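## Task

Every yellow sponge sits above a shelf-edge label carrying a lot number. If a sponge's lot number shows up on two or more labels anywhere in the storeroom, that sponge must end up on the desk, fully supported, with nothing overhanging its edge. Sponges whose lot number is unique must stay on their original shelves. The robot must not fall or finish leaning.

## Robot and tools

ROBOT. A TidyBot++: a caster-driven mobile base (0.54 m long, 0.50 m wide, 0.38 m tall) carrying one seven-joint arm with a two-finger gripper. The shoulder sits 0.12 m ahead of the base centre, 0.68 m up. Segments: upper arm 0.42 m, forearm 0.31 m, hand 0.31 m. Cameras: base_camera (fixed on the base) and wrist_camera (looks along the hand). The arm begins folded, hand pointing down, sticking out up to 0.08 m ahead of the base.

FRAMES. Base frame: origin on the floor below the base centre, x ahead, y to the left, z up, metres. hand_pose is reported in this frame as the point between the finger pads; the hand's own z axis runs out along the fingers, and the fingers close along its y axis. Odometry frame is the base frame as it was at scene start; base_odometry counts wheel rotation only (slip looks like travel), heading in rad, left positive, -3.142 to 3.142. base_tilt is in degrees, forward and right positive.

move. One action per call; every argument is optional.
- base: an object with any of translate_m (forward +), strafe_m (left +), rotate_rad (counter-clockwise from above +). These are relative offsets measured from where the base stands when the command starts, along its axes then. Ranges: translate_m and strafe_m -2 to 2 m, rotate_rad -6.3 to 6.3 rad.
- joints: an object of absolute targets by name. joint_1_rad, joint_3_rad, joint_5_rad, joint_7_rad accept any angle (shortest way round; send under half a turn per step). joint_2_rad -2.249 to 2.249, joint_4_rad -2.579 to 2.579, joint_6_rad -2.099 to 2.099, all radians. joint_1_rad positive turns the arm clockwise from above (opposite to heading). gripper_pos 0 (open, about 85 mm gap) to 1 (closed); gap is roughly 85 x (1 - gripper_pos) mm.
- target: one list of seven numbers, an absolute hand pose in the base frame: x, y, z in metres, then quaternion qw, qx, qy, qz. With target, joints may only contain gripper_pos.
- speeds: caps for this action only: translate_m or strafe_m 0.05 to 0.5 m/s (for a combined drive, give only one), rotate_rad 0.1 to 1.57 rad/s.
- cameras: list of base_camera, wrist_camera or all; omitted means all, [] means none.
- blocking: true (default) returns when everything is at rest; false returns within about 0.5 s while motion continues.

wait(seconds 0 to 10, cameras) lets time pass and reports state. stop(cameras) brakes all your running motions. zoom_image(camera, region [x0, y0, x1, y1] pixels, at most 504 by 504) enlarges part of a camera's latest image; use it to read lot labels. read_manual gives licence texts only. finished_scene(scene 1 or 2) ends the current scene for good; the first scene is practice and may be skipped.

RESULT LINES. base_status, joint_status, hand_status report each commanded motion: done, moving, off_target (rested away from target, maybe still pushing), stopped, not_followed (a safety check held back targets), contact_stop or time_out (an uncommanded stop; the first result showing one cancels the later move/wait/finished_scene calls in that reply). "joint command not followed" with "cause:" means a self-collision was predicted; "pose unreachable" means a target was withheld. hand_status done means within 10 mm and 2 degrees; most target moves end off_target within about 3 cm. hand_target is where the joint targets would put the hand. motor_effort is percent of maximum torque, peak in brackets. on_its_own lists things the robot did unbidden. ARM HIT flags a hard collision with the base or the arm itself. torque_fault freezes the arm for 10 s. Motor temperatures are listed per joint; MOTOR HOT appears at 60 °C, and at 75 °C an over-temperature fault lets the arm sag for 30 to 60 s (limit_stop_at_motor_heat); resend targets afterward.

TIPS. To fix a hand position, add (wanted minus hand_pose) to the last target's x, y, z. To hold still while carrying, resend hand_target, not hand_pose. Held loads make the arm droop; correct it, and never command a joint to its current reading while loaded. After a joints move, resend last command plus (wanted minus reading). A straight-down hand reaches at most about 0.94 m high, only near the base. Closed fingertips extend about 20 mm beyond the hand point. When a held object settles on a surface, hand_pose stops dropping though commands go lower. Targets low and close in front while pointing forward can drive the arm into the base; nothing prevents arm-base contact.

AVOID. Driving or turning while the arm is caught above about 0.6 m (tipping). Reaching far out from the fold over nearby furniture, or swinging a stretched arm sideways. Pushing hard on shelves, desks or walls; a blocked base shoves until it times out. Releasing objects while they move, dropping them, slamming, gripping hard on something still resting on a surface, or jerky swings with a load. Long holds with the arm stretched (heat). Objects may be briefly tugged or nudged by outside forces.

Each tool is called by a JSON object that holds its "fn" and its "kwargs", one argument or row to a line.

## Session

I'll start by reading the robot's state and camera images.

{"fn": "move", "kwargs": {

}}

Scene clock: 0.00 s.
Motor temperatures (°C): [39 35 32 38 40 38 43]
base_odometry: x=+0.000 y=+0.000 heading=+0.000
base_tilt: forward=-0.3 right=+0.6
base_status: not commanded
joint_positions: joint_1_rad=+0.012 joint_2_rad=-0.306 joint_3_rad=+3.096 joint_4_rad=-2.512 joint_5_rad=+0.033 joint_6_rad=-0.826 joint_7_rad=+1.612 gripper_pos=+0.000
joint_status: not commanded
motor_effort: joint_1_rad=+0 joint_2_rad=-3 joint_3_rad=+1 joint_4_rad=+16 joint_5_rad=+1 joint_6_rad=+2 joint_7_rad=+0
hand_pose: x=+0.2791 y=-0.0027 z=+0.5871 quat_wxyz=(+0.020, +0.997, +0.047, +0.055) (m; base frame)
hand_target: x=+0.2786 y=-0.0027 z=+0.5868 quat_wxyz=(+0.020, +0.997, +0.047, +0.054) (m; base frame)
hand_status: not commanded
pictures: base_camera, wrist_camera
Images, in order (width x height): base_camera 644x364, wrist_camera 644x476.

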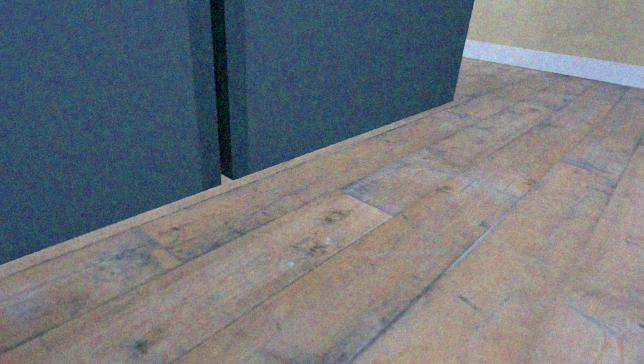

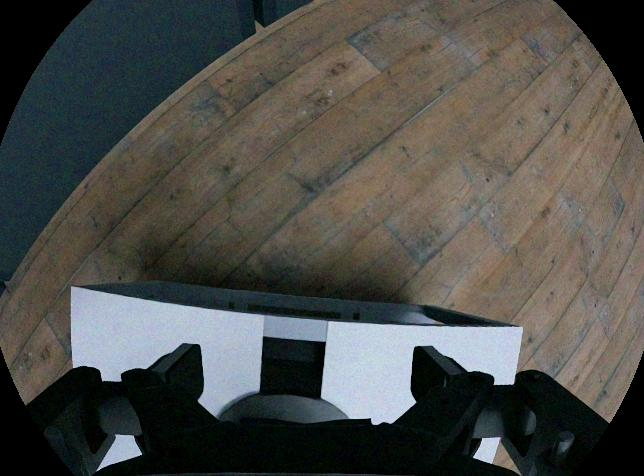

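{"fn": "move", "kwargs": {
  "joints": {"joint_1_rad": 0.0, "joint_2_rad": -0.8, "joint_3_rad": 3.14, "joint_4_rad": -2.4, "joint_5_rad": 0.0, "joint_6_rad": -0.07, "joint_7_rad": 1.57}
}}

Scene clock: 2.80 s.
Motor temperatures (°C): [39 35 32 38 40 38 43]
move: done
base_odometry: x=+0.000 y=+0.000 heading=+0.000
base_tilt: forward=-0.3 right=+0.6
base_status: not commanded
joint_positions: joint_1_rad=+0.012 joint_2_rad=-0.786 joint_3_rad=+3.122 joint_4_rad=-2.418 joint_5_rad=+0.033 joint_6_rad=-0.133 joint_7_rad=+1.610 gripper_pos=+0.000
joint_status: all done
motor_effort: joint_1_rad=+0(2) joint_2_rad=+4(6) joint_3_rad=+1(2) joint_4_rad=+23(23) joint_5_rad=+1(2) joint_6_rad=+8(10) joint_7_rad=+0(1)
hand_pose: x=+0.4403 y=+0.0035 z=+0.8996 quat_wxyz=(+0.030, +0.772, +0.032, +0.635) (m; base frame)
hand_target: x=+0.4411 y=+0.0020 z=+0.9349 quat_wxyz=(+0.000, +0.741, +0.000, +0.671) (m; base frame)
hand_status: not commanded
pictures: base_camera, wrist_camera
Images, in order (width x height): base_camera 644x364, wrist_camera 644x476.

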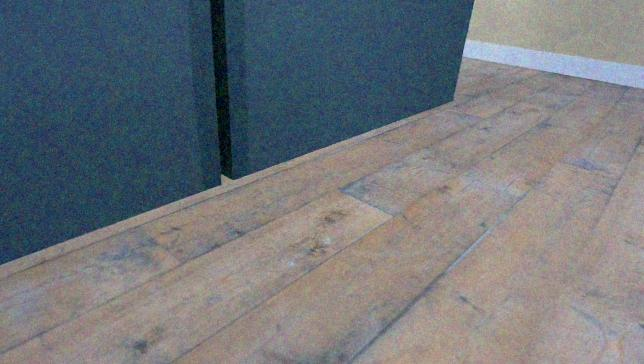

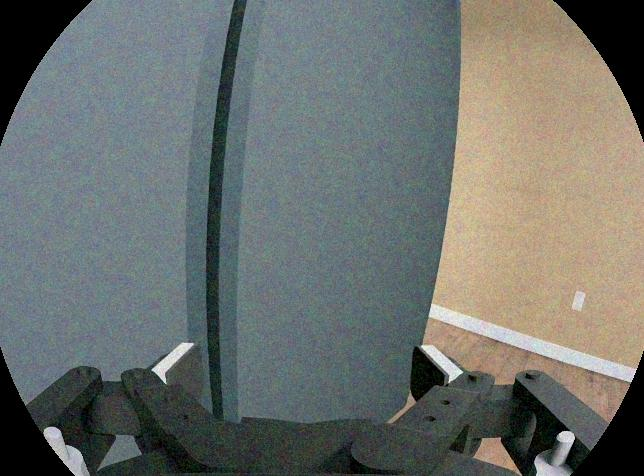

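{"fn": "move", "kwargs": {
  "base": {"rotate_rad": -0.8},
  "cameras": ["wrist_camera"]
}}

{"fn": "move", "kwargs": {
  "base": {"rotate_rad": -0.8},
  "cameras": ["wrist_camera"]
}}

{"fn": "move", "kwargs": {
  "base": {"rotate_rad": -0.8},
  "cameras": ["wrist_camera"]
}}

{"fn": "move", "kwargs": {
  "base": {"rotate_rad": -0.8},
  "cameras": ["wrist_camera"]
}}

{"fn": "move", "kwargs": {
  "base": {"rotate_rad": -0.8},
  "cameras": ["wrist_camera"]
}}

{"fn": "move", "kwargs": {
  "base": {"rotate_rad": -0.8},
  "cameras": ["wrist_camera"]
}}

Scene clock: 4.97 s.
Motor temperatures (°C): [39 35 32 38 40 38 43]
move: done
base_odometry: x=+0.000 y=+0.000 heading=-0.799
base_tilt: forward=-0.4 right=+0.6
base_status: done
joint_positions: joint_1_rad=+0.012 joint_2_rad=-0.786 joint_3_rad=+3.128 joint_4_rad=-2.418 joint_5_rad=+0.033 joint_6_rad=-0.130 joint_7_rad=+1.610 gripper_pos=+0.000
joint_status: not commanded
motor_effort: joint_1_rad=-1(1) joint_2_rad=+4(5) joint_3_rad=+1(2) joint_4_rad=+23(23) joint_5_rad=+1(1) joint_6_rad=+9(9) joint_7_rad=+0(1)
hand_pose: x=+0.4405 y=+0.0014 z=+0.9005 quat_wxyz=(+0.029, +0.771, +0.029, +0.636) (m; base frame)
hand_target: x=+0.4411 y=+0.0020 z=+0.9349 quat_wxyz=(+0.000, +0.741, +0.000, +0.671) (m; base frame)
hand_status: not commanded
pictures: wrist_camera
Images, in order (width x height): wrist_camera 644x476.

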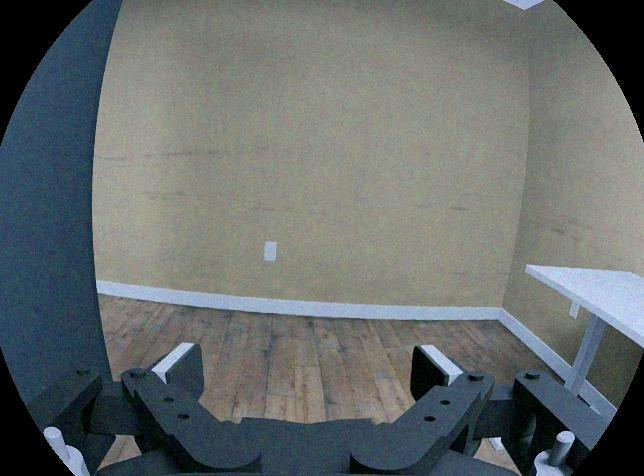

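Scene clock: 6.73 s.
Motor temperatures (°C): [39 35 32 38 40 38 43]
move: done
base_odometry: x=+0.000 y=+0.000 heading=-1.598
base_tilt: forward=-0.3 right=+0.6
base_status: done
joint_positions: joint_1_rad=+0.012 joint_2_rad=-0.786 joint_3_rad=+3.130 joint_4_rad=-2.418 joint_5_rad=+0.033 joint_6_rad=-0.129 joint_7_rad=+1.610 gripper_pos=+0.000
joint_status: not commanded
motor_effort: joint_1_rad=+0(1) joint_2_rad=+4(5) joint_3_rad=+1(2) joint_4_rad=+23(23) joint_5_rad=+1(1) joint_6_rad=+8(9) joint_7_rad=+0(1)
hand_pose: x=+0.4406 y=+0.0007 z=+0.9008 quat_wxyz=(+0.029, +0.771, +0.028, +0.636) (m; base frame)
hand_target: x=+0.4411 y=+0.0020 z=+0.9349 quat_wxyz=(+0.000, +0.741, +0.000, +0.671) (m; base frame)
hand_status: not commanded
pictures: wrist_camera
Images, in order (width x height): wrist_camera 644x476.

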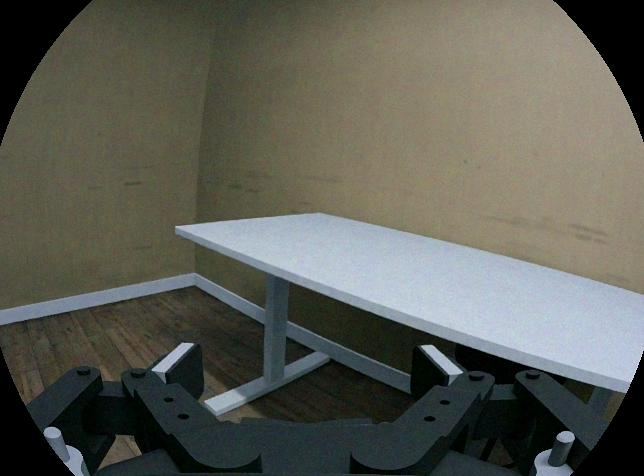

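Scene clock: 8.47 s.
Motor temperatures (°C): [39 35 32 38 40 38 43]
move: done
base_odometry: x=+0.000 y=+0.000 heading=-2.397
base_tilt: forward=-0.4 right=+0.6
base_status: done
joint_positions: joint_1_rad=+0.012 joint_2_rad=-0.786 joint_3_rad=+3.131 joint_4_rad=-2.418 joint_5_rad=+0.033 joint_6_rad=-0.129 joint_7_rad=+1.610 gripper_pos=+0.000
joint_status: not commanded
motor_effort: joint_1_rad=+0(1) joint_2_rad=+5(5) joint_3_rad=+1(2) joint_4_rad=+23(23) joint_5_rad=+1(1) joint_6_rad=+9(9) joint_7_rad=-1(1)
hand_pose: x=+0.4406 y=+0.0004 z=+0.9009 quat_wxyz=(+0.029, +0.771, +0.028, +0.636) (m; base frame)
hand_target: x=+0.4411 y=+0.0020 z=+0.9349 quat_wxyz=(+0.000, +0.741, +0.000, +0.671) (m; base frame)
hand_status: not commanded
pictures: wrist_camera
Images, in order (width x height): wrist_camera 644x476.

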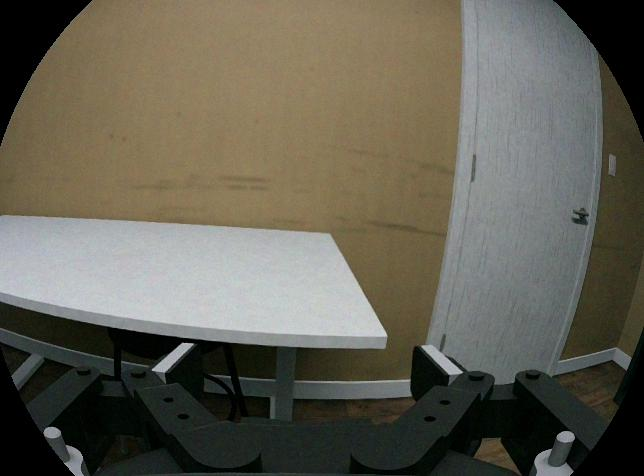

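Scene clock: 10.20 s.
Motor temperatures (°C): [39 35 32 38 40 38 43]
move: done
base_odometry: x=+0.000 y=+0.000 heading=+3.087
base_tilt: forward=-0.3 right=+0.6
base_status: done
joint_positions: joint_1_rad=+0.011 joint_2_rad=-0.786 joint_3_rad=+3.131 joint_4_rad=-2.418 joint_5_rad=+0.033 joint_6_rad=-0.129 joint_7_rad=+1.610 gripper_pos=+0.000
joint_status: not commanded
motor_effort: joint_1_rad=+0(1) joint_2_rad=+5(5) joint_3_rad=+1(2) joint_4_rad=+22(23) joint_5_rad=+1(1) joint_6_rad=+8(9) joint_7_rad=+0(1)
hand_pose: x=+0.4406 y=+0.0003 z=+0.9009 quat_wxyz=(+0.029, +0.771, +0.027, +0.636) (m; base frame)
hand_target: x=+0.4411 y=+0.0020 z=+0.9349 quat_wxyz=(+0.000, +0.741, +0.000, +0.671) (m; base frame)
hand_status: not commanded
pictures: wrist_camera
Images, in order (width x height): wrist_camera 644x476.

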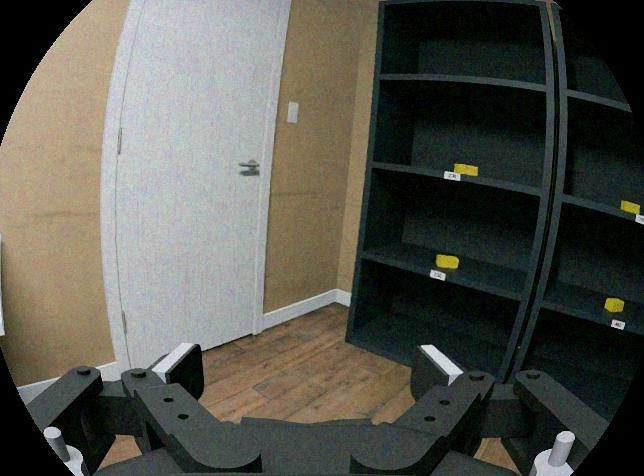

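Scene clock: 11.93 s.
Motor temperatures (°C): [39 35 32 38 40 38 43]
move: done
base_odometry: x=+0.000 y=+0.000 heading=+2.288
base_tilt: forward=-0.4 right=+0.6
base_status: done
joint_positions: joint_1_rad=+0.011 joint_2_rad=-0.786 joint_3_rad=+3.132 joint_4_rad=-2.418 joint_5_rad=+0.033 joint_6_rad=-0.129 joint_7_rad=+1.610 gripper_pos=+0.000
joint_status: not commanded
motor_effort: joint_1_rad=-1(1) joint_2_rad=+4(5) joint_3_rad=+1(2) joint_4_rad=+22(23) joint_5_rad=+1(1) joint_6_rad=+9(9) joint_7_rad=+0(1)
hand_pose: x=+0.4406 y=+0.0002 z=+0.9009 quat_wxyz=(+0.029, +0.771, +0.027, +0.636) (m; base frame)
hand_target: x=+0.4411 y=+0.0020 z=+0.9349 quat_wxyz=(+0.000, +0.741, +0.000, +0.671) (m; base frame)
hand_status: not commanded
pictures: wrist_camera
Images, in order (width x height): wrist_camera 644x476.

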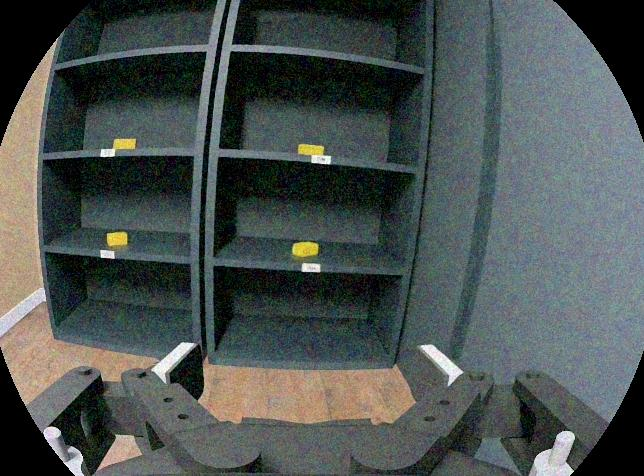

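Scene clock: 13.67 s.
Motor temperatures (°C): [39 35 32 38 40 38 43]
move: done
base_odometry: x=+0.000 y=+0.000 heading=+1.489
base_tilt: forward=-0.4 right=+0.6
base_status: done
joint_positions: joint_1_rad=+0.011 joint_2_rad=-0.786 joint_3_rad=+3.132 joint_4_rad=-2.418 joint_5_rad=+0.033 joint_6_rad=-0.129 joint_7_rad=+1.610 gripper_pos=+0.000
joint_status: not commanded
motor_effort: joint_1_rad=-1(1) joint_2_rad=+5(5) joint_3_rad=+1(2) joint_4_rad=+23(23) joint_5_rad=+1(1) joint_6_rad=+8(9) joint_7_rad=+0(1)
hand_pose: x=+0.4406 y=+0.0001 z=+0.9010 quat_wxyz=(+0.029, +0.771, +0.027, +0.636) (m; base frame)
hand_target: x=+0.4411 y=+0.0020 z=+0.9349 quat_wxyz=(+0.000, +0.741, +0.000, +0.671) (m; base frame)
hand_status: not commanded
pictures: wrist_camera
Images, in order (width x height): wrist_camera 644x476.

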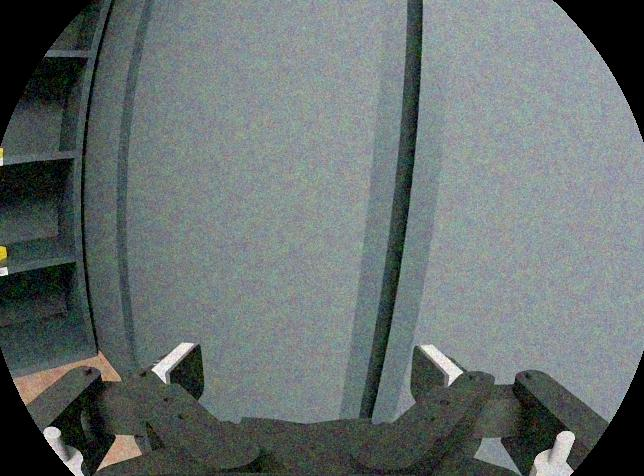

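{"fn": "move", "kwargs": {
  "base": {"rotate_rad": 0.9},
  "cameras": ["wrist_camera"]
}}

{"fn": "zoom_image", "kwargs": {
  "camera": "wrist_camera",
  "region": [120, 100, 460, 340]
}}

Scene clock: 15.83 s.
Motor temperatures (°C): [39 35 32 38 40 38 43]
move: done
base_odometry: x=+0.000 y=+0.000 heading=+2.388
base_tilt: forward=-0.3 right=+0.6
base_status: done
joint_positions: joint_1_rad=+0.011 joint_2_rad=-0.786 joint_3_rad=+3.132 joint_4_rad=-2.418 joint_5_rad=+0.033 joint_6_rad=-0.129 joint_7_rad=+1.610 gripper_pos=+0.000
joint_status: not commanded
motor_effort: joint_1_rad=-1(1) joint_2_rad=+4(5) joint_3_rad=+1(2) joint_4_rad=+22(23) joint_5_rad=+1(1) joint_6_rad=+9(9) joint_7_rad=+0(1)
hand_pose: x=+0.4406 y=+0.0002 z=+0.9010 quat_wxyz=(+0.029, +0.771, +0.027, +0.636) (m; base frame)
hand_target: x=+0.4411 y=+0.0020 z=+0.9349 quat_wxyz=(+0.000, +0.741, +0.000, +0.671) (m; base frame)
hand_status: not commanded
pictures: wrist_camera
Images, in order (width x height): wrist_camera 644x476.

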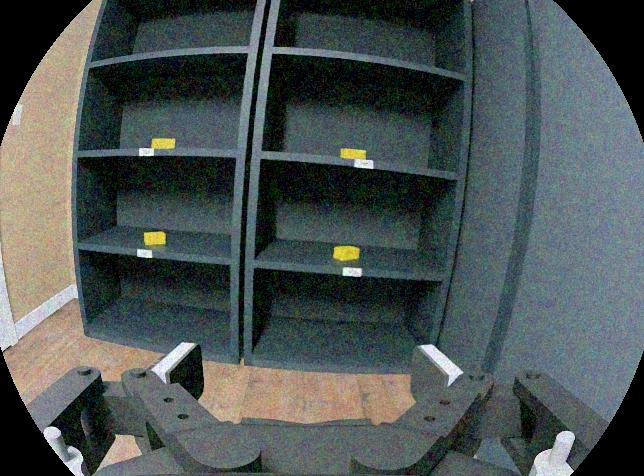

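Scaled by 1.482.

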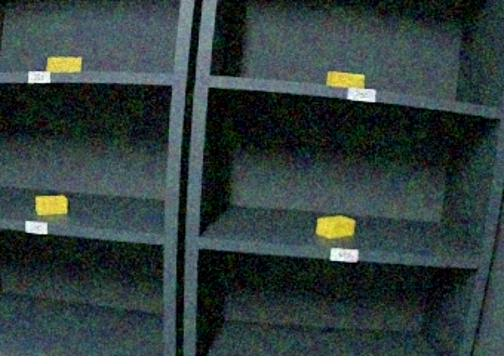

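{"fn": "zoom_image", "kwargs": {
  "camera": "wrist_camera",
  "region": [325, 230, 385, 290]
}}

{"fn": "zoom_image", "kwargs": {
  "camera": "wrist_camera",
  "region": [335, 130, 395, 190]
}}

{"fn": "zoom_image", "kwargs": {
  "camera": "wrist_camera",
  "region": [120, 120, 190, 190]
}}

{"fn": "zoom_image", "kwargs": {
  "camera": "wrist_camera",
  "region": [120, 220, 180, 280]
}}

Scaled by 8.400.

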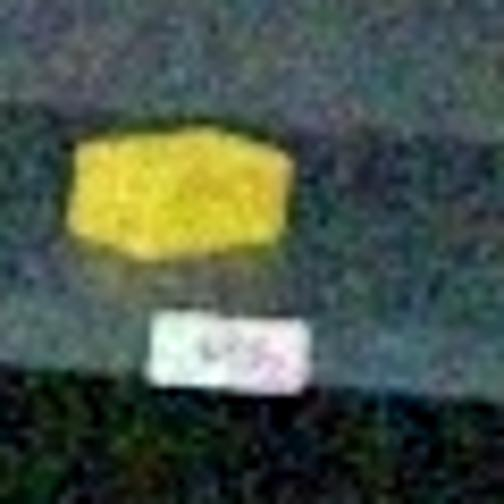

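Scaled by 8.400.

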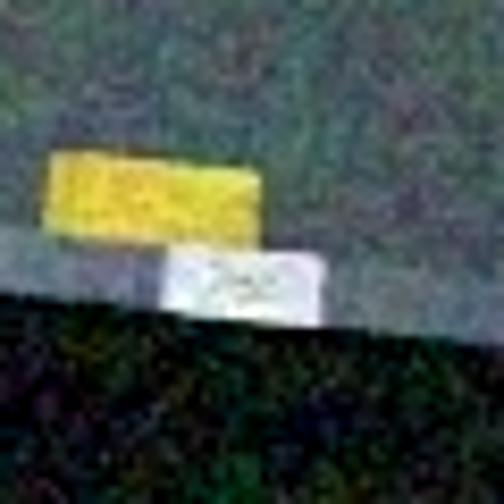

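Scaled by 7.200.

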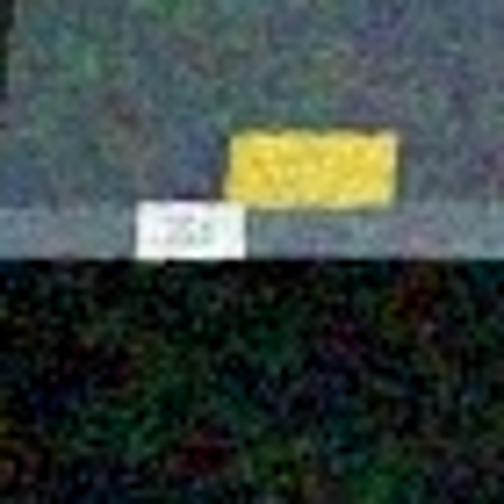

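Scaled by 8.400.

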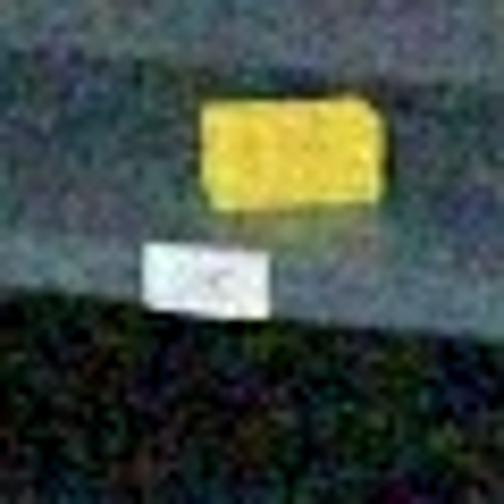

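{"fn": "move", "kwargs": {
  "base": {"translate_m": 0.6},
  "cameras": ["wrist_camera"]
}}

{"fn": "zoom_image", "kwargs": {
  "camera": "wrist_camera",
  "region": [60, 60, 500, 400]
}}

Scene clock: 19.73 s.
Motor temperatures (°C): [39 35 32 38 40 38 43]
move: done
base_odometry: x=-0.438 y=+0.411 heading=+2.389
base_tilt: forward=-0.3 right=+0.6
base_status: done
joint_positions: joint_1_rad=+0.011 joint_2_rad=-0.790 joint_3_rad=+3.132 joint_4_rad=-2.417 joint_5_rad=+0.033 joint_6_rad=-0.127 joint_7_rad=+1.610 gripper_pos=+0.000
joint_status: not commanded
motor_effort: joint_1_rad=+0(1) joint_2_rad=+4(8) joint_3_rad=+1(1) joint_4_rad=+22(24) joint_5_rad=+1(1) joint_6_rad=+9(10) joint_7_rad=+0(1)
hand_pose: x=+0.4400 y=+0.0003 z=+0.9033 quat_wxyz=(+0.029, +0.768, +0.027, +0.639) (m; base frame)
hand_target: x=+0.4411 y=+0.0020 z=+0.9349 quat_wxyz=(+0.000, +0.741, +0.000, +0.671) (m; base frame)
hand_status: not commanded
pictures: wrist_camera
Images, in order (width x height): wrist_camera 644x476.

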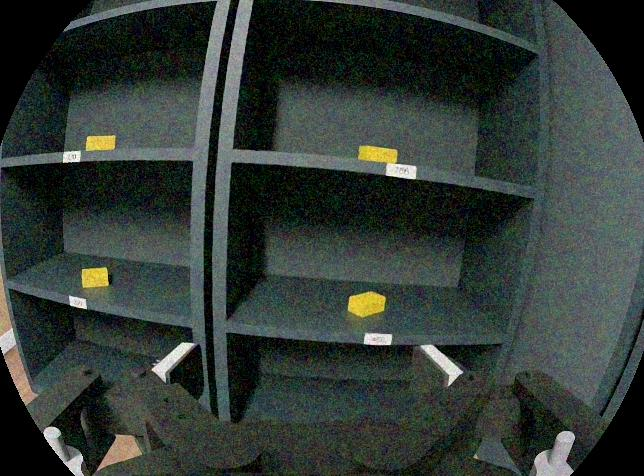

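Scaled by 1.145.

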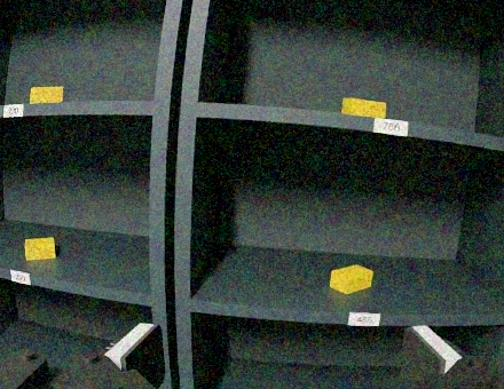

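{"fn": "zoom_image", "kwargs": {
  "camera": "wrist_camera",
  "region": [340, 130, 430, 200]
}}

{"fn": "zoom_image", "kwargs": {
  "camera": "wrist_camera",
  "region": [330, 280, 420, 350]
}}

{"fn": "zoom_image", "kwargs": {
  "camera": "wrist_camera",
  "region": [50, 120, 130, 180]
}}

{"fn": "zoom_image", "kwargs": {
  "camera": "wrist_camera",
  "region": [50, 255, 130, 315]
}}

Scaled by 5.600.

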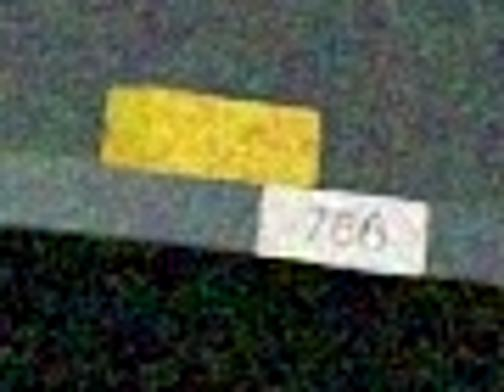

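Scaled by 5.600.

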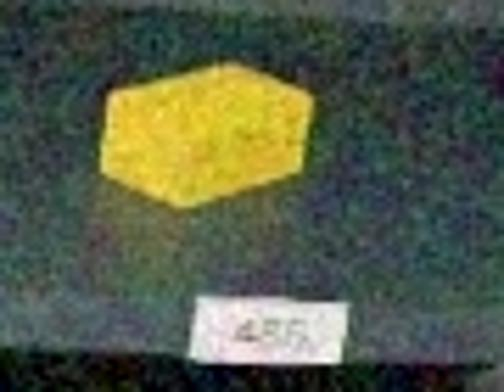

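Scaled by 6.300.

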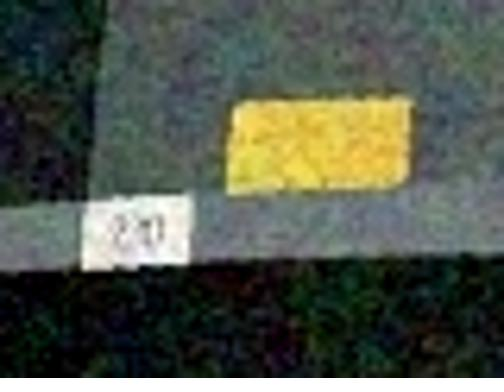

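Scaled by 6.300.

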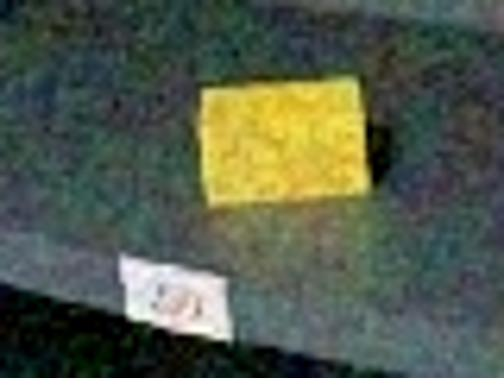

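{"fn": "move", "kwargs": {
  "base": {"strafe_m": 0.45, "translate_m": 0.1},
  "joints": {"joint_7_rad": 1.49},
  "cameras": ["wrist_camera"]
}}

{"fn": "zoom_image", "kwargs": {
  "camera": "wrist_camera",
  "region": [200, 120, 420, 300]
}}

Scene clock: 23.47 s.
Motor temperatures (°C): [39 35 32 38 40 38 42]
move: done
base_odometry: x=-0.818 y=+0.151 heading=+2.388
base_tilt: forward=-0.4 right=+0.6
base_status: done
joint_positions: joint_1_rad=+0.011 joint_2_rad=-0.790 joint_3_rad=+3.133 joint_4_rad=-2.417 joint_5_rad=+0.033 joint_6_rad=-0.127 joint_7_rad=+1.516 gripper_pos=+0.000
joint_status: all done
motor_effort: joint_1_rad=-1(1) joint_2_rad=+4(5) joint_3_rad=+1(3) joint_4_rad=+22(24) joint_5_rad=+1(1) joint_6_rad=+9(9) joint_7_rad=+0(1)
hand_pose: x=+0.4400 y=+0.0000 z=+0.9034 quat_wxyz=(-0.001, +0.769, -0.009, +0.639) (m; base frame)
hand_target: x=+0.4411 y=+0.0020 z=+0.9349 quat_wxyz=(-0.027, +0.741, -0.029, +0.671) (m; base frame)
hand_status: not commanded
pictures: wrist_camera
Images, in order (width x height): wrist_camera 644x476.

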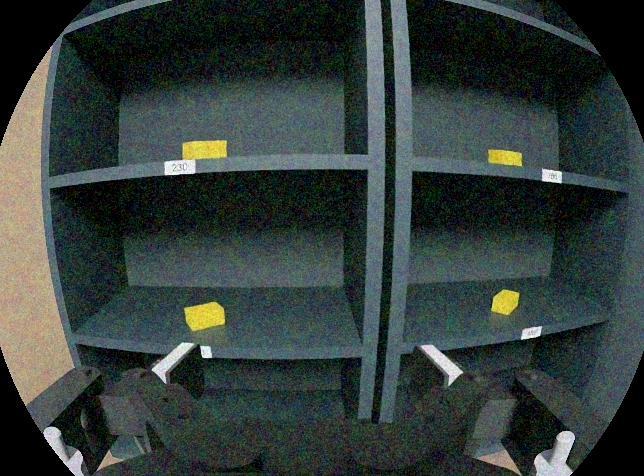

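Scaled by 2.291.

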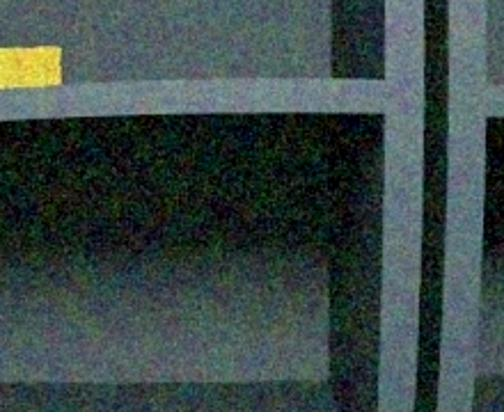

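{"fn": "move", "kwargs": {
  "base": {"rotate_rad": -0.2},
  "joints": {"joint_6_rad": 0.1},
  "cameras": ["wrist_camera"]
}}

{"fn": "zoom_image", "kwargs": {
  "camera": "wrist_camera",
  "region": [60, 120, 340, 330]
}}

Scene clock: 24.77 s.
Motor temperatures (°C): [39 35 32 38 40 38 42]
move: done
base_odometry: x=-0.819 y=+0.151 heading=+2.188
base_tilt: forward=-0.4 right=+0.6
base_status: done
joint_positions: joint_1_rad=+0.011 joint_2_rad=-0.791 joint_3_rad=+3.133 joint_4_rad=-2.405 joint_5_rad=+0.033 joint_6_rad=+0.059 joint_7_rad=+1.516 gripper_pos=+0.000
joint_status: all done
motor_effort: joint_1_rad=+0(1) joint_2_rad=+4(5) joint_3_rad=+1(2) joint_4_rad=+23(25) joint_5_rad=+1(1) joint_6_rad=+9(11) joint_7_rad=+0(1)
hand_pose: x=+0.4452 y=+0.0022 z=+0.9687 quat_wxyz=(-0.004, +0.702, -0.006, +0.712) (m; base frame)
hand_target: x=+0.4419 y=+0.0021 z=+0.9878 quat_wxyz=(-0.030, +0.681, -0.027, +0.731) (m; base frame)
hand_status: not commanded
pictures: wrist_camera
Images, in order (width x height): wrist_camera 644x476.

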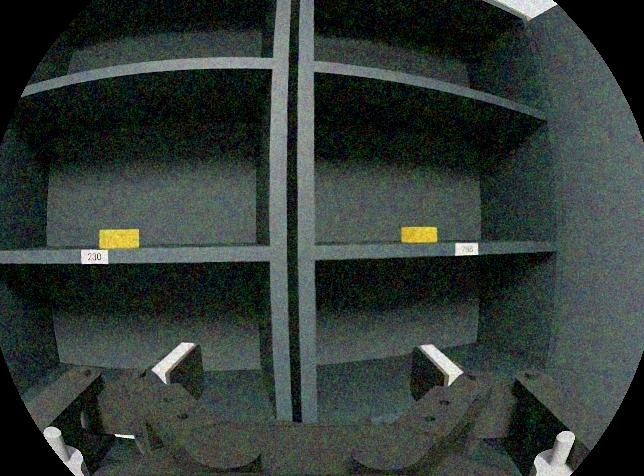

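Scaled by 1.800.

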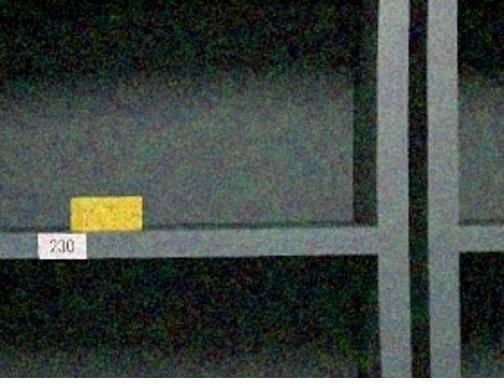

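{"fn": "zoom_image", "kwargs": {
  "camera": "wrist_camera",
  "region": [440, 230, 500, 270]
}}

{"fn": "zoom_image", "kwargs": {
  "camera": "wrist_camera",
  "region": [70, 220, 150, 275]
}}

{"fn": "move", "kwargs": {
  "joints": {"joint_6_rad": -0.5}
}}

Scaled by 8.400.

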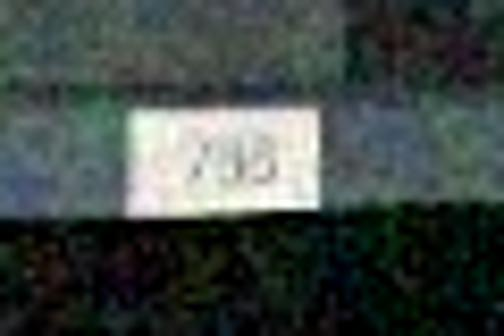

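Scaled by 6.300.

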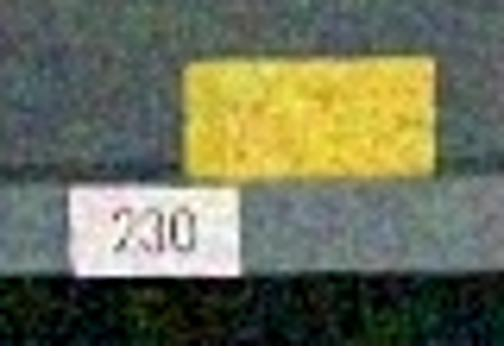

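Scene clock: 26.27 s.
Motor temperatures (°C): [39 35 32 38 40 38 42]
move: done
base_odometry: x=-0.819 y=+0.151 heading=+2.188
base_tilt: forward=-0.4 right=+0.6
base_status: not commanded
joint_positions: joint_1_rad=+0.011 joint_2_rad=-0.791 joint_3_rad=+3.133 joint_4_rad=-2.403 joint_5_rad=+0.033 joint_6_rad=-0.455 joint_7_rad=+1.516 gripper_pos=+0.000
joint_status: all done
motor_effort: joint_1_rad=-1(1) joint_2_rad=+5(6) joint_3_rad=+1(1) joint_4_rad=+21(25) joint_5_rad=+1(1) joint_6_rad=+7(10) joint_7_rad=+0(1)
hand_pose: x=+0.4077 y=-0.0037 z=+0.8165 quat_wxyz=(+0.004, +0.859, -0.015, +0.512) (m; base frame)
hand_target: x=+0.4001 y=+0.0018 z=+0.8086 quat_wxyz=(-0.020, +0.867, -0.034, +0.497) (m; base frame)
hand_status: not commanded
pictures: base_camera, wrist_camera
Images, in order (width x height): base_camera 644x364, wrist_camera 644x476.

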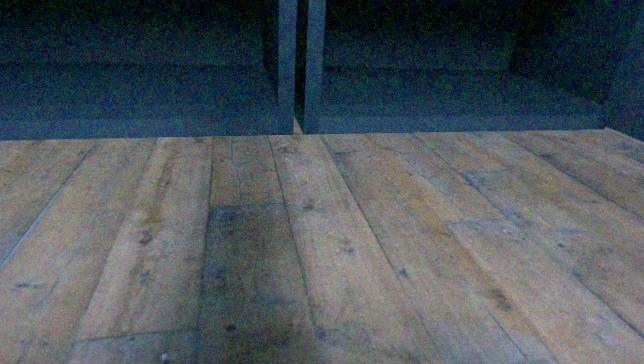

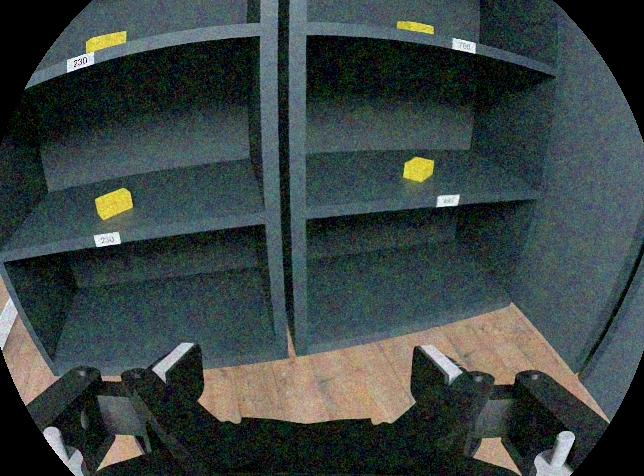

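{"fn": "zoom_image", "kwargs": {
  "camera": "wrist_camera",
  "region": [85, 180, 145, 250]
}}

{"fn": "zoom_image", "kwargs": {
  "camera": "wrist_camera",
  "region": [400, 150, 470, 215]
}}

{"fn": "zoom_image", "kwargs": {
  "camera": "wrist_camera",
  "region": [50, 20, 140, 80]
}}

{"fn": "zoom_image", "kwargs": {
  "camera": "wrist_camera",
  "region": [390, 10, 490, 60]
}}

Scaled by 7.200.

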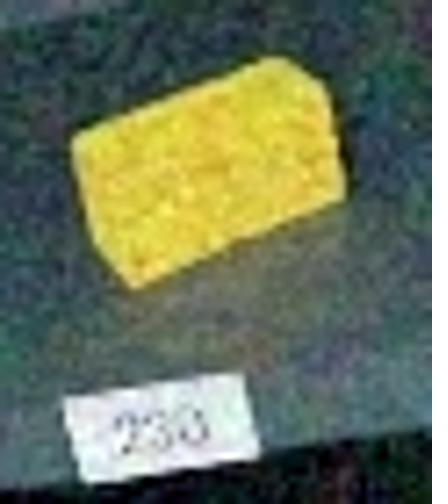

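Scaled by 7.200.

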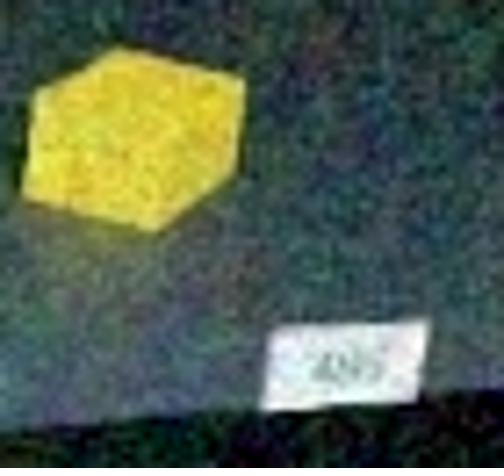

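Scaled by 5.600.

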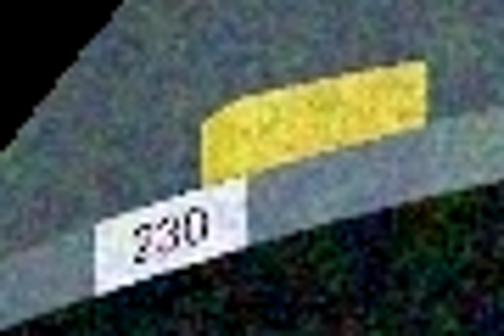

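Scaled by 5.040.

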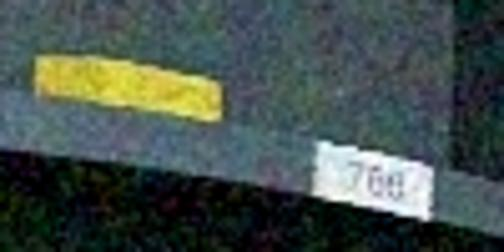

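{"fn": "move", "kwargs": {
  "base": {"translate_m": 0.28},
  "joints": {"joint_6_rad": -0.3}
}}

{"fn": "zoom_image", "kwargs": {
  "camera": "wrist_camera",
  "region": [30, 200, 130, 300]
}}

Scene clock: 29.23 s.
Motor temperatures (°C): [39 35 31 38 40 38 42]
move: done
base_odometry: x=-0.981 y=+0.379 heading=+2.187
base_tilt: forward=-0.3 right=+0.6
base_status: done
joint_positions: joint_1_rad=+0.011 joint_2_rad=-0.791 joint_3_rad=+3.133 joint_4_rad=-2.399 joint_5_rad=+0.033 joint_6_rad=-0.312 joint_7_rad=+1.516 gripper_pos=+0.000
joint_status: all done
motor_effort: joint_1_rad=+0(1) joint_2_rad=+4(8) joint_3_rad=+1(2) joint_4_rad=+23(25) joint_5_rad=+1(1) joint_6_rad=+8(10) joint_7_rad=+0(0)
hand_pose: x=+0.4265 y=-0.0022 z=+0.8596 quat_wxyz=(+0.002, +0.819, -0.012, +0.574) (m; base frame)
hand_target: x=+0.4260 y=+0.0019 z=+0.8651 quat_wxyz=(-0.023, +0.813, -0.032, +0.581) (m; base frame)
hand_status: not commanded
pictures: base_camera, wrist_camera
Images, in order (width x height): base_camera 644x364, wrist_camera 644x476.

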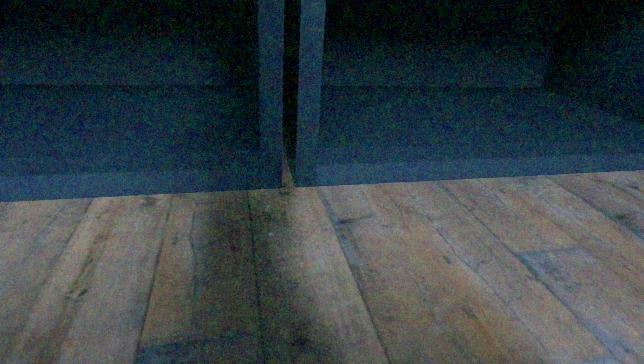

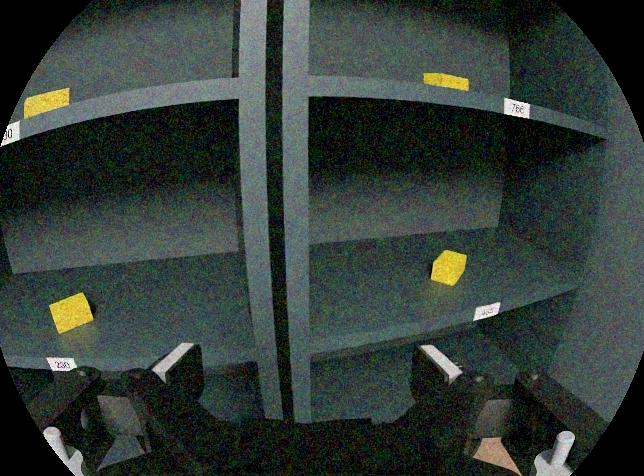

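Scaled by 5.040.

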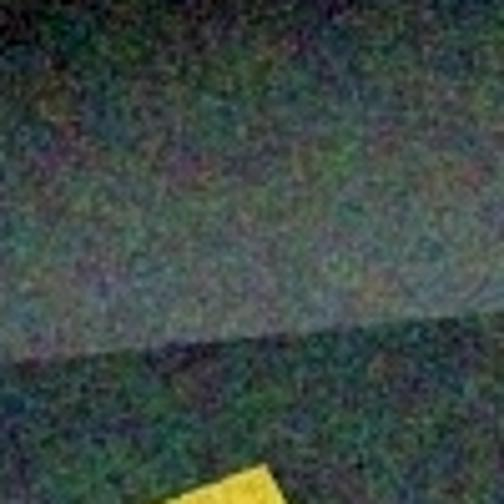

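{"fn": "zoom_image", "kwargs": {
  "camera": "wrist_camera",
  "region": [40, 350, 90, 380]
}}

{"fn": "zoom_image", "kwargs": {
  "camera": "wrist_camera",
  "region": [465, 295, 515, 325]
}}

{"fn": "zoom_image", "kwargs": {
  "camera": "wrist_camera",
  "region": [495, 92, 545, 122]
}}

{"fn": "zoom_image", "kwargs": {
  "camera": "wrist_camera",
  "region": [410, 60, 510, 120]
}}

Scaled by 10.080.

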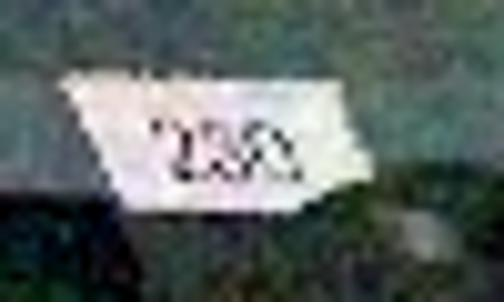

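Scaled by 10.080.

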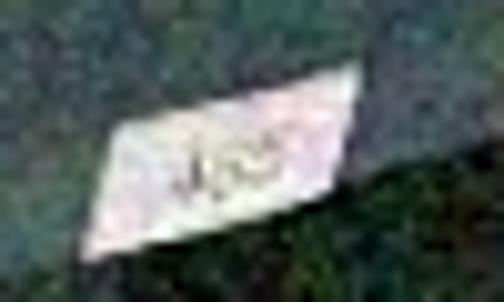

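Scaled by 10.080.

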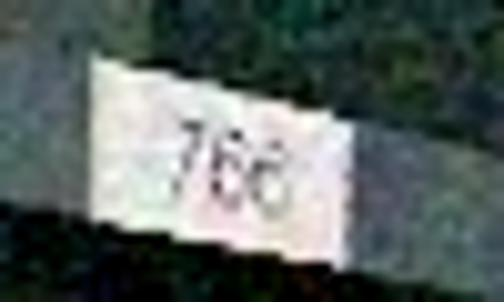

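Scaled by 5.040.

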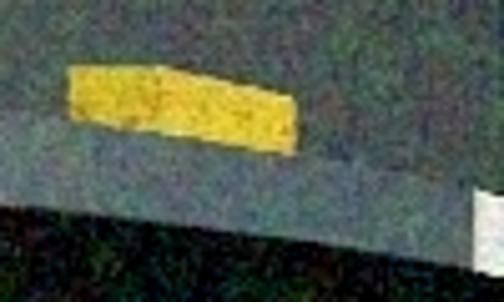

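{"fn": "move", "kwargs": {
  "joints": {"joint_1_rad": 0.5},
  "cameras": ["wrist_camera"]
}}

{"fn": "zoom_image", "kwargs": {
  "camera": "wrist_camera",
  "region": [280, 60, 400, 150]
}}

{"fn": "zoom_image", "kwargs": {
  "camera": "wrist_camera",
  "region": [280, 240, 400, 340]
}}

Scene clock: 31.53 s.
Motor temperatures (°C): [38 35 31 38 40 38 42]
move: done
base_odometry: x=-0.981 y=+0.379 heading=+2.187
base_tilt: forward=-0.3 right=+0.6
base_status: not commanded
joint_positions: joint_1_rad=+0.482 joint_2_rad=-0.791 joint_3_rad=+3.133 joint_4_rad=-2.399 joint_5_rad=+0.033 joint_6_rad=-0.312 joint_7_rad=+1.516 gripper_pos=+0.000
joint_status: all done
motor_effort: joint_1_rad=+0(2) joint_2_rad=+5(6) joint_3_rad=+1(1) joint_4_rad=+22(23) joint_5_rad=+1(1) joint_6_rad=+8(9) joint_7_rad=+0(1)
hand_pose: x=+0.3920 y=-0.1415 z=+0.8596 quat_wxyz=(+0.135, +0.793, -0.203, +0.558) (m; base frame)
hand_target: x=+0.3893 y=-0.1455 z=+0.8651 quat_wxyz=(+0.121, +0.780, -0.232, +0.569) (m; base frame)
hand_status: not commanded
pictures: wrist_camera
Images, in order (width x height): wrist_camera 644x476.

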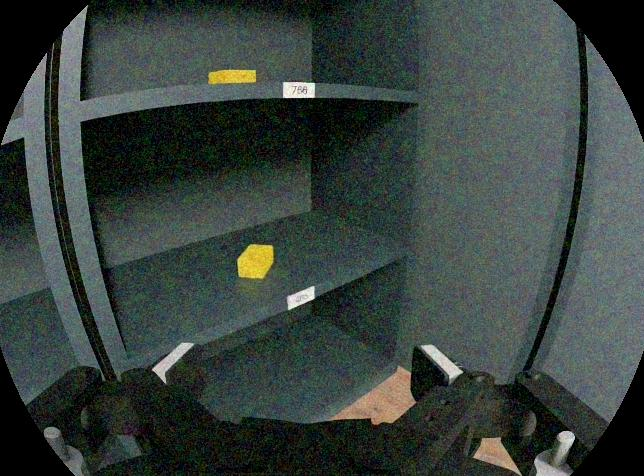

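Scaled by 4.200.

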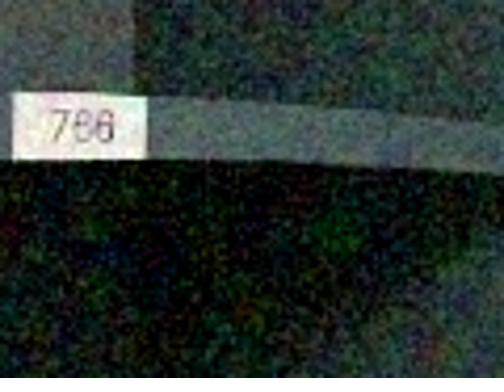

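Scaled by 4.200.

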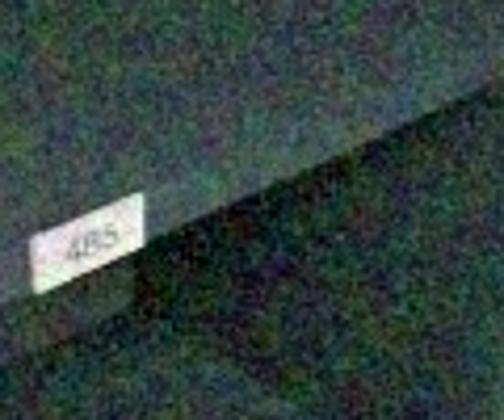

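{"fn": "zoom_image", "kwargs": {
  "camera": "wrist_camera",
  "region": [280, 280, 325, 315]
}}

{"fn": "zoom_image", "kwargs": {
  "camera": "wrist_camera",
  "region": [275, 75, 325, 105]
}}

{"fn": "move", "kwargs": {
  "joints": {"joint_1_rad": -0.5, "joint_6_rad": -0.45},
  "cameras": ["wrist_camera"]
}}

{"fn": "zoom_image", "kwargs": {
  "camera": "wrist_camera",
  "region": [280, 60, 400, 150]
}}

{"fn": "zoom_image", "kwargs": {
  "camera": "wrist_camera",
  "region": [250, 200, 370, 320]
}}

Scaled by 11.200.

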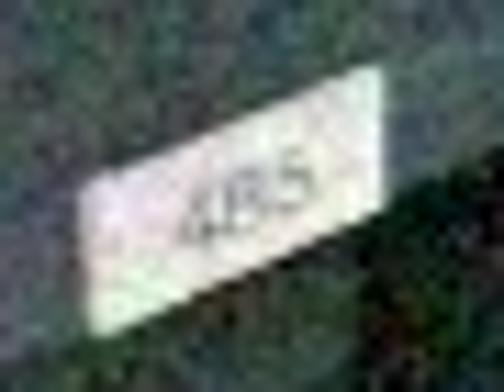

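Scaled by 10.080.

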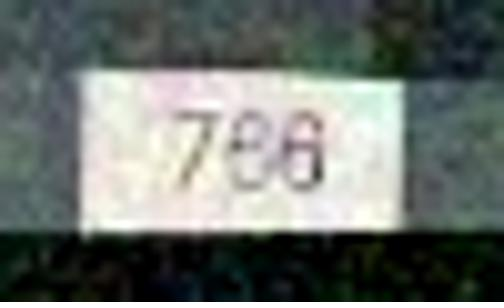

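Scene clock: 34.53 s.
Motor temperatures (°C): [38 35 31 38 40 38 42]
move: done
base_odometry: x=-0.981 y=+0.379 heading=+2.187
base_tilt: forward=-0.3 right=+0.6
base_status: not commanded
joint_positions: joint_1_rad=-0.481 joint_2_rad=-0.791 joint_3_rad=+3.133 joint_4_rad=-2.399 joint_5_rad=+0.033 joint_6_rad=-0.393 joint_7_rad=+1.516 gripper_pos=+0.000
joint_status: all done
motor_effort: joint_1_rad=+0(2) joint_2_rad=+5(5) joint_3_rad=+1(1) joint_4_rad=+21(23) joint_5_rad=+1(1) joint_6_rad=+8(10) joint_7_rad=+0(1)
hand_pose: x=+0.3830 y=+0.1380 z=+0.8362 quat_wxyz=(-0.129, +0.820, +0.192, +0.524) (m; base frame)
hand_target: x=+0.3714 y=+0.1400 z=+0.8222 quat_wxyz=(-0.148, +0.836, +0.179, +0.497) (m; base frame)
hand_status: not commanded
pictures: wrist_camera
Images, in order (width x height): wrist_camera 644x476.

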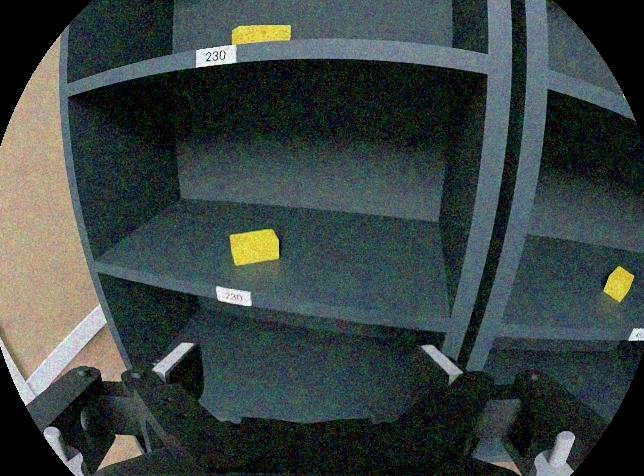

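Scaled by 4.200.

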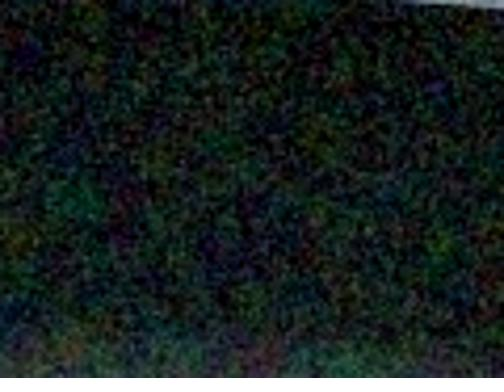

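Scaled by 4.200.

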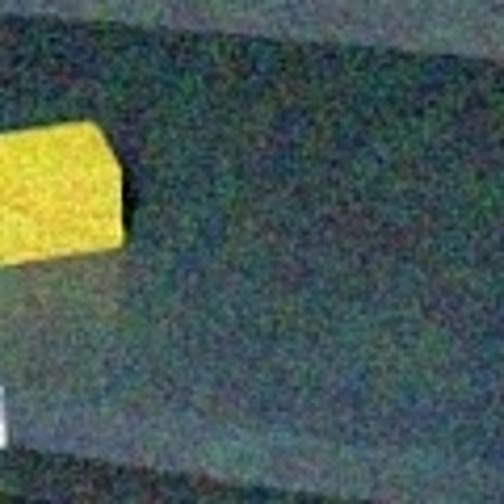

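{"fn": "zoom_image", "kwargs": {
  "camera": "wrist_camera",
  "region": [205, 280, 265, 310]
}}

{"fn": "zoom_image", "kwargs": {
  "camera": "wrist_camera",
  "region": [190, 40, 250, 75]
}}

Scaled by 8.400.

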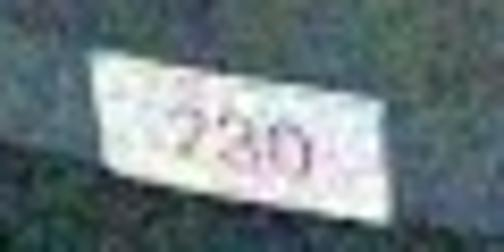

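Scaled by 8.400.

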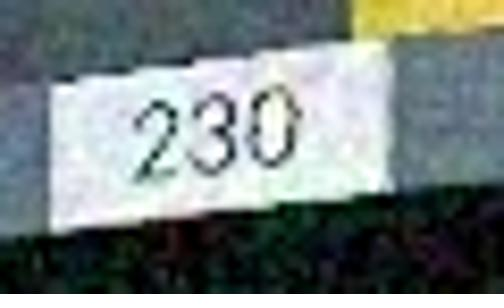

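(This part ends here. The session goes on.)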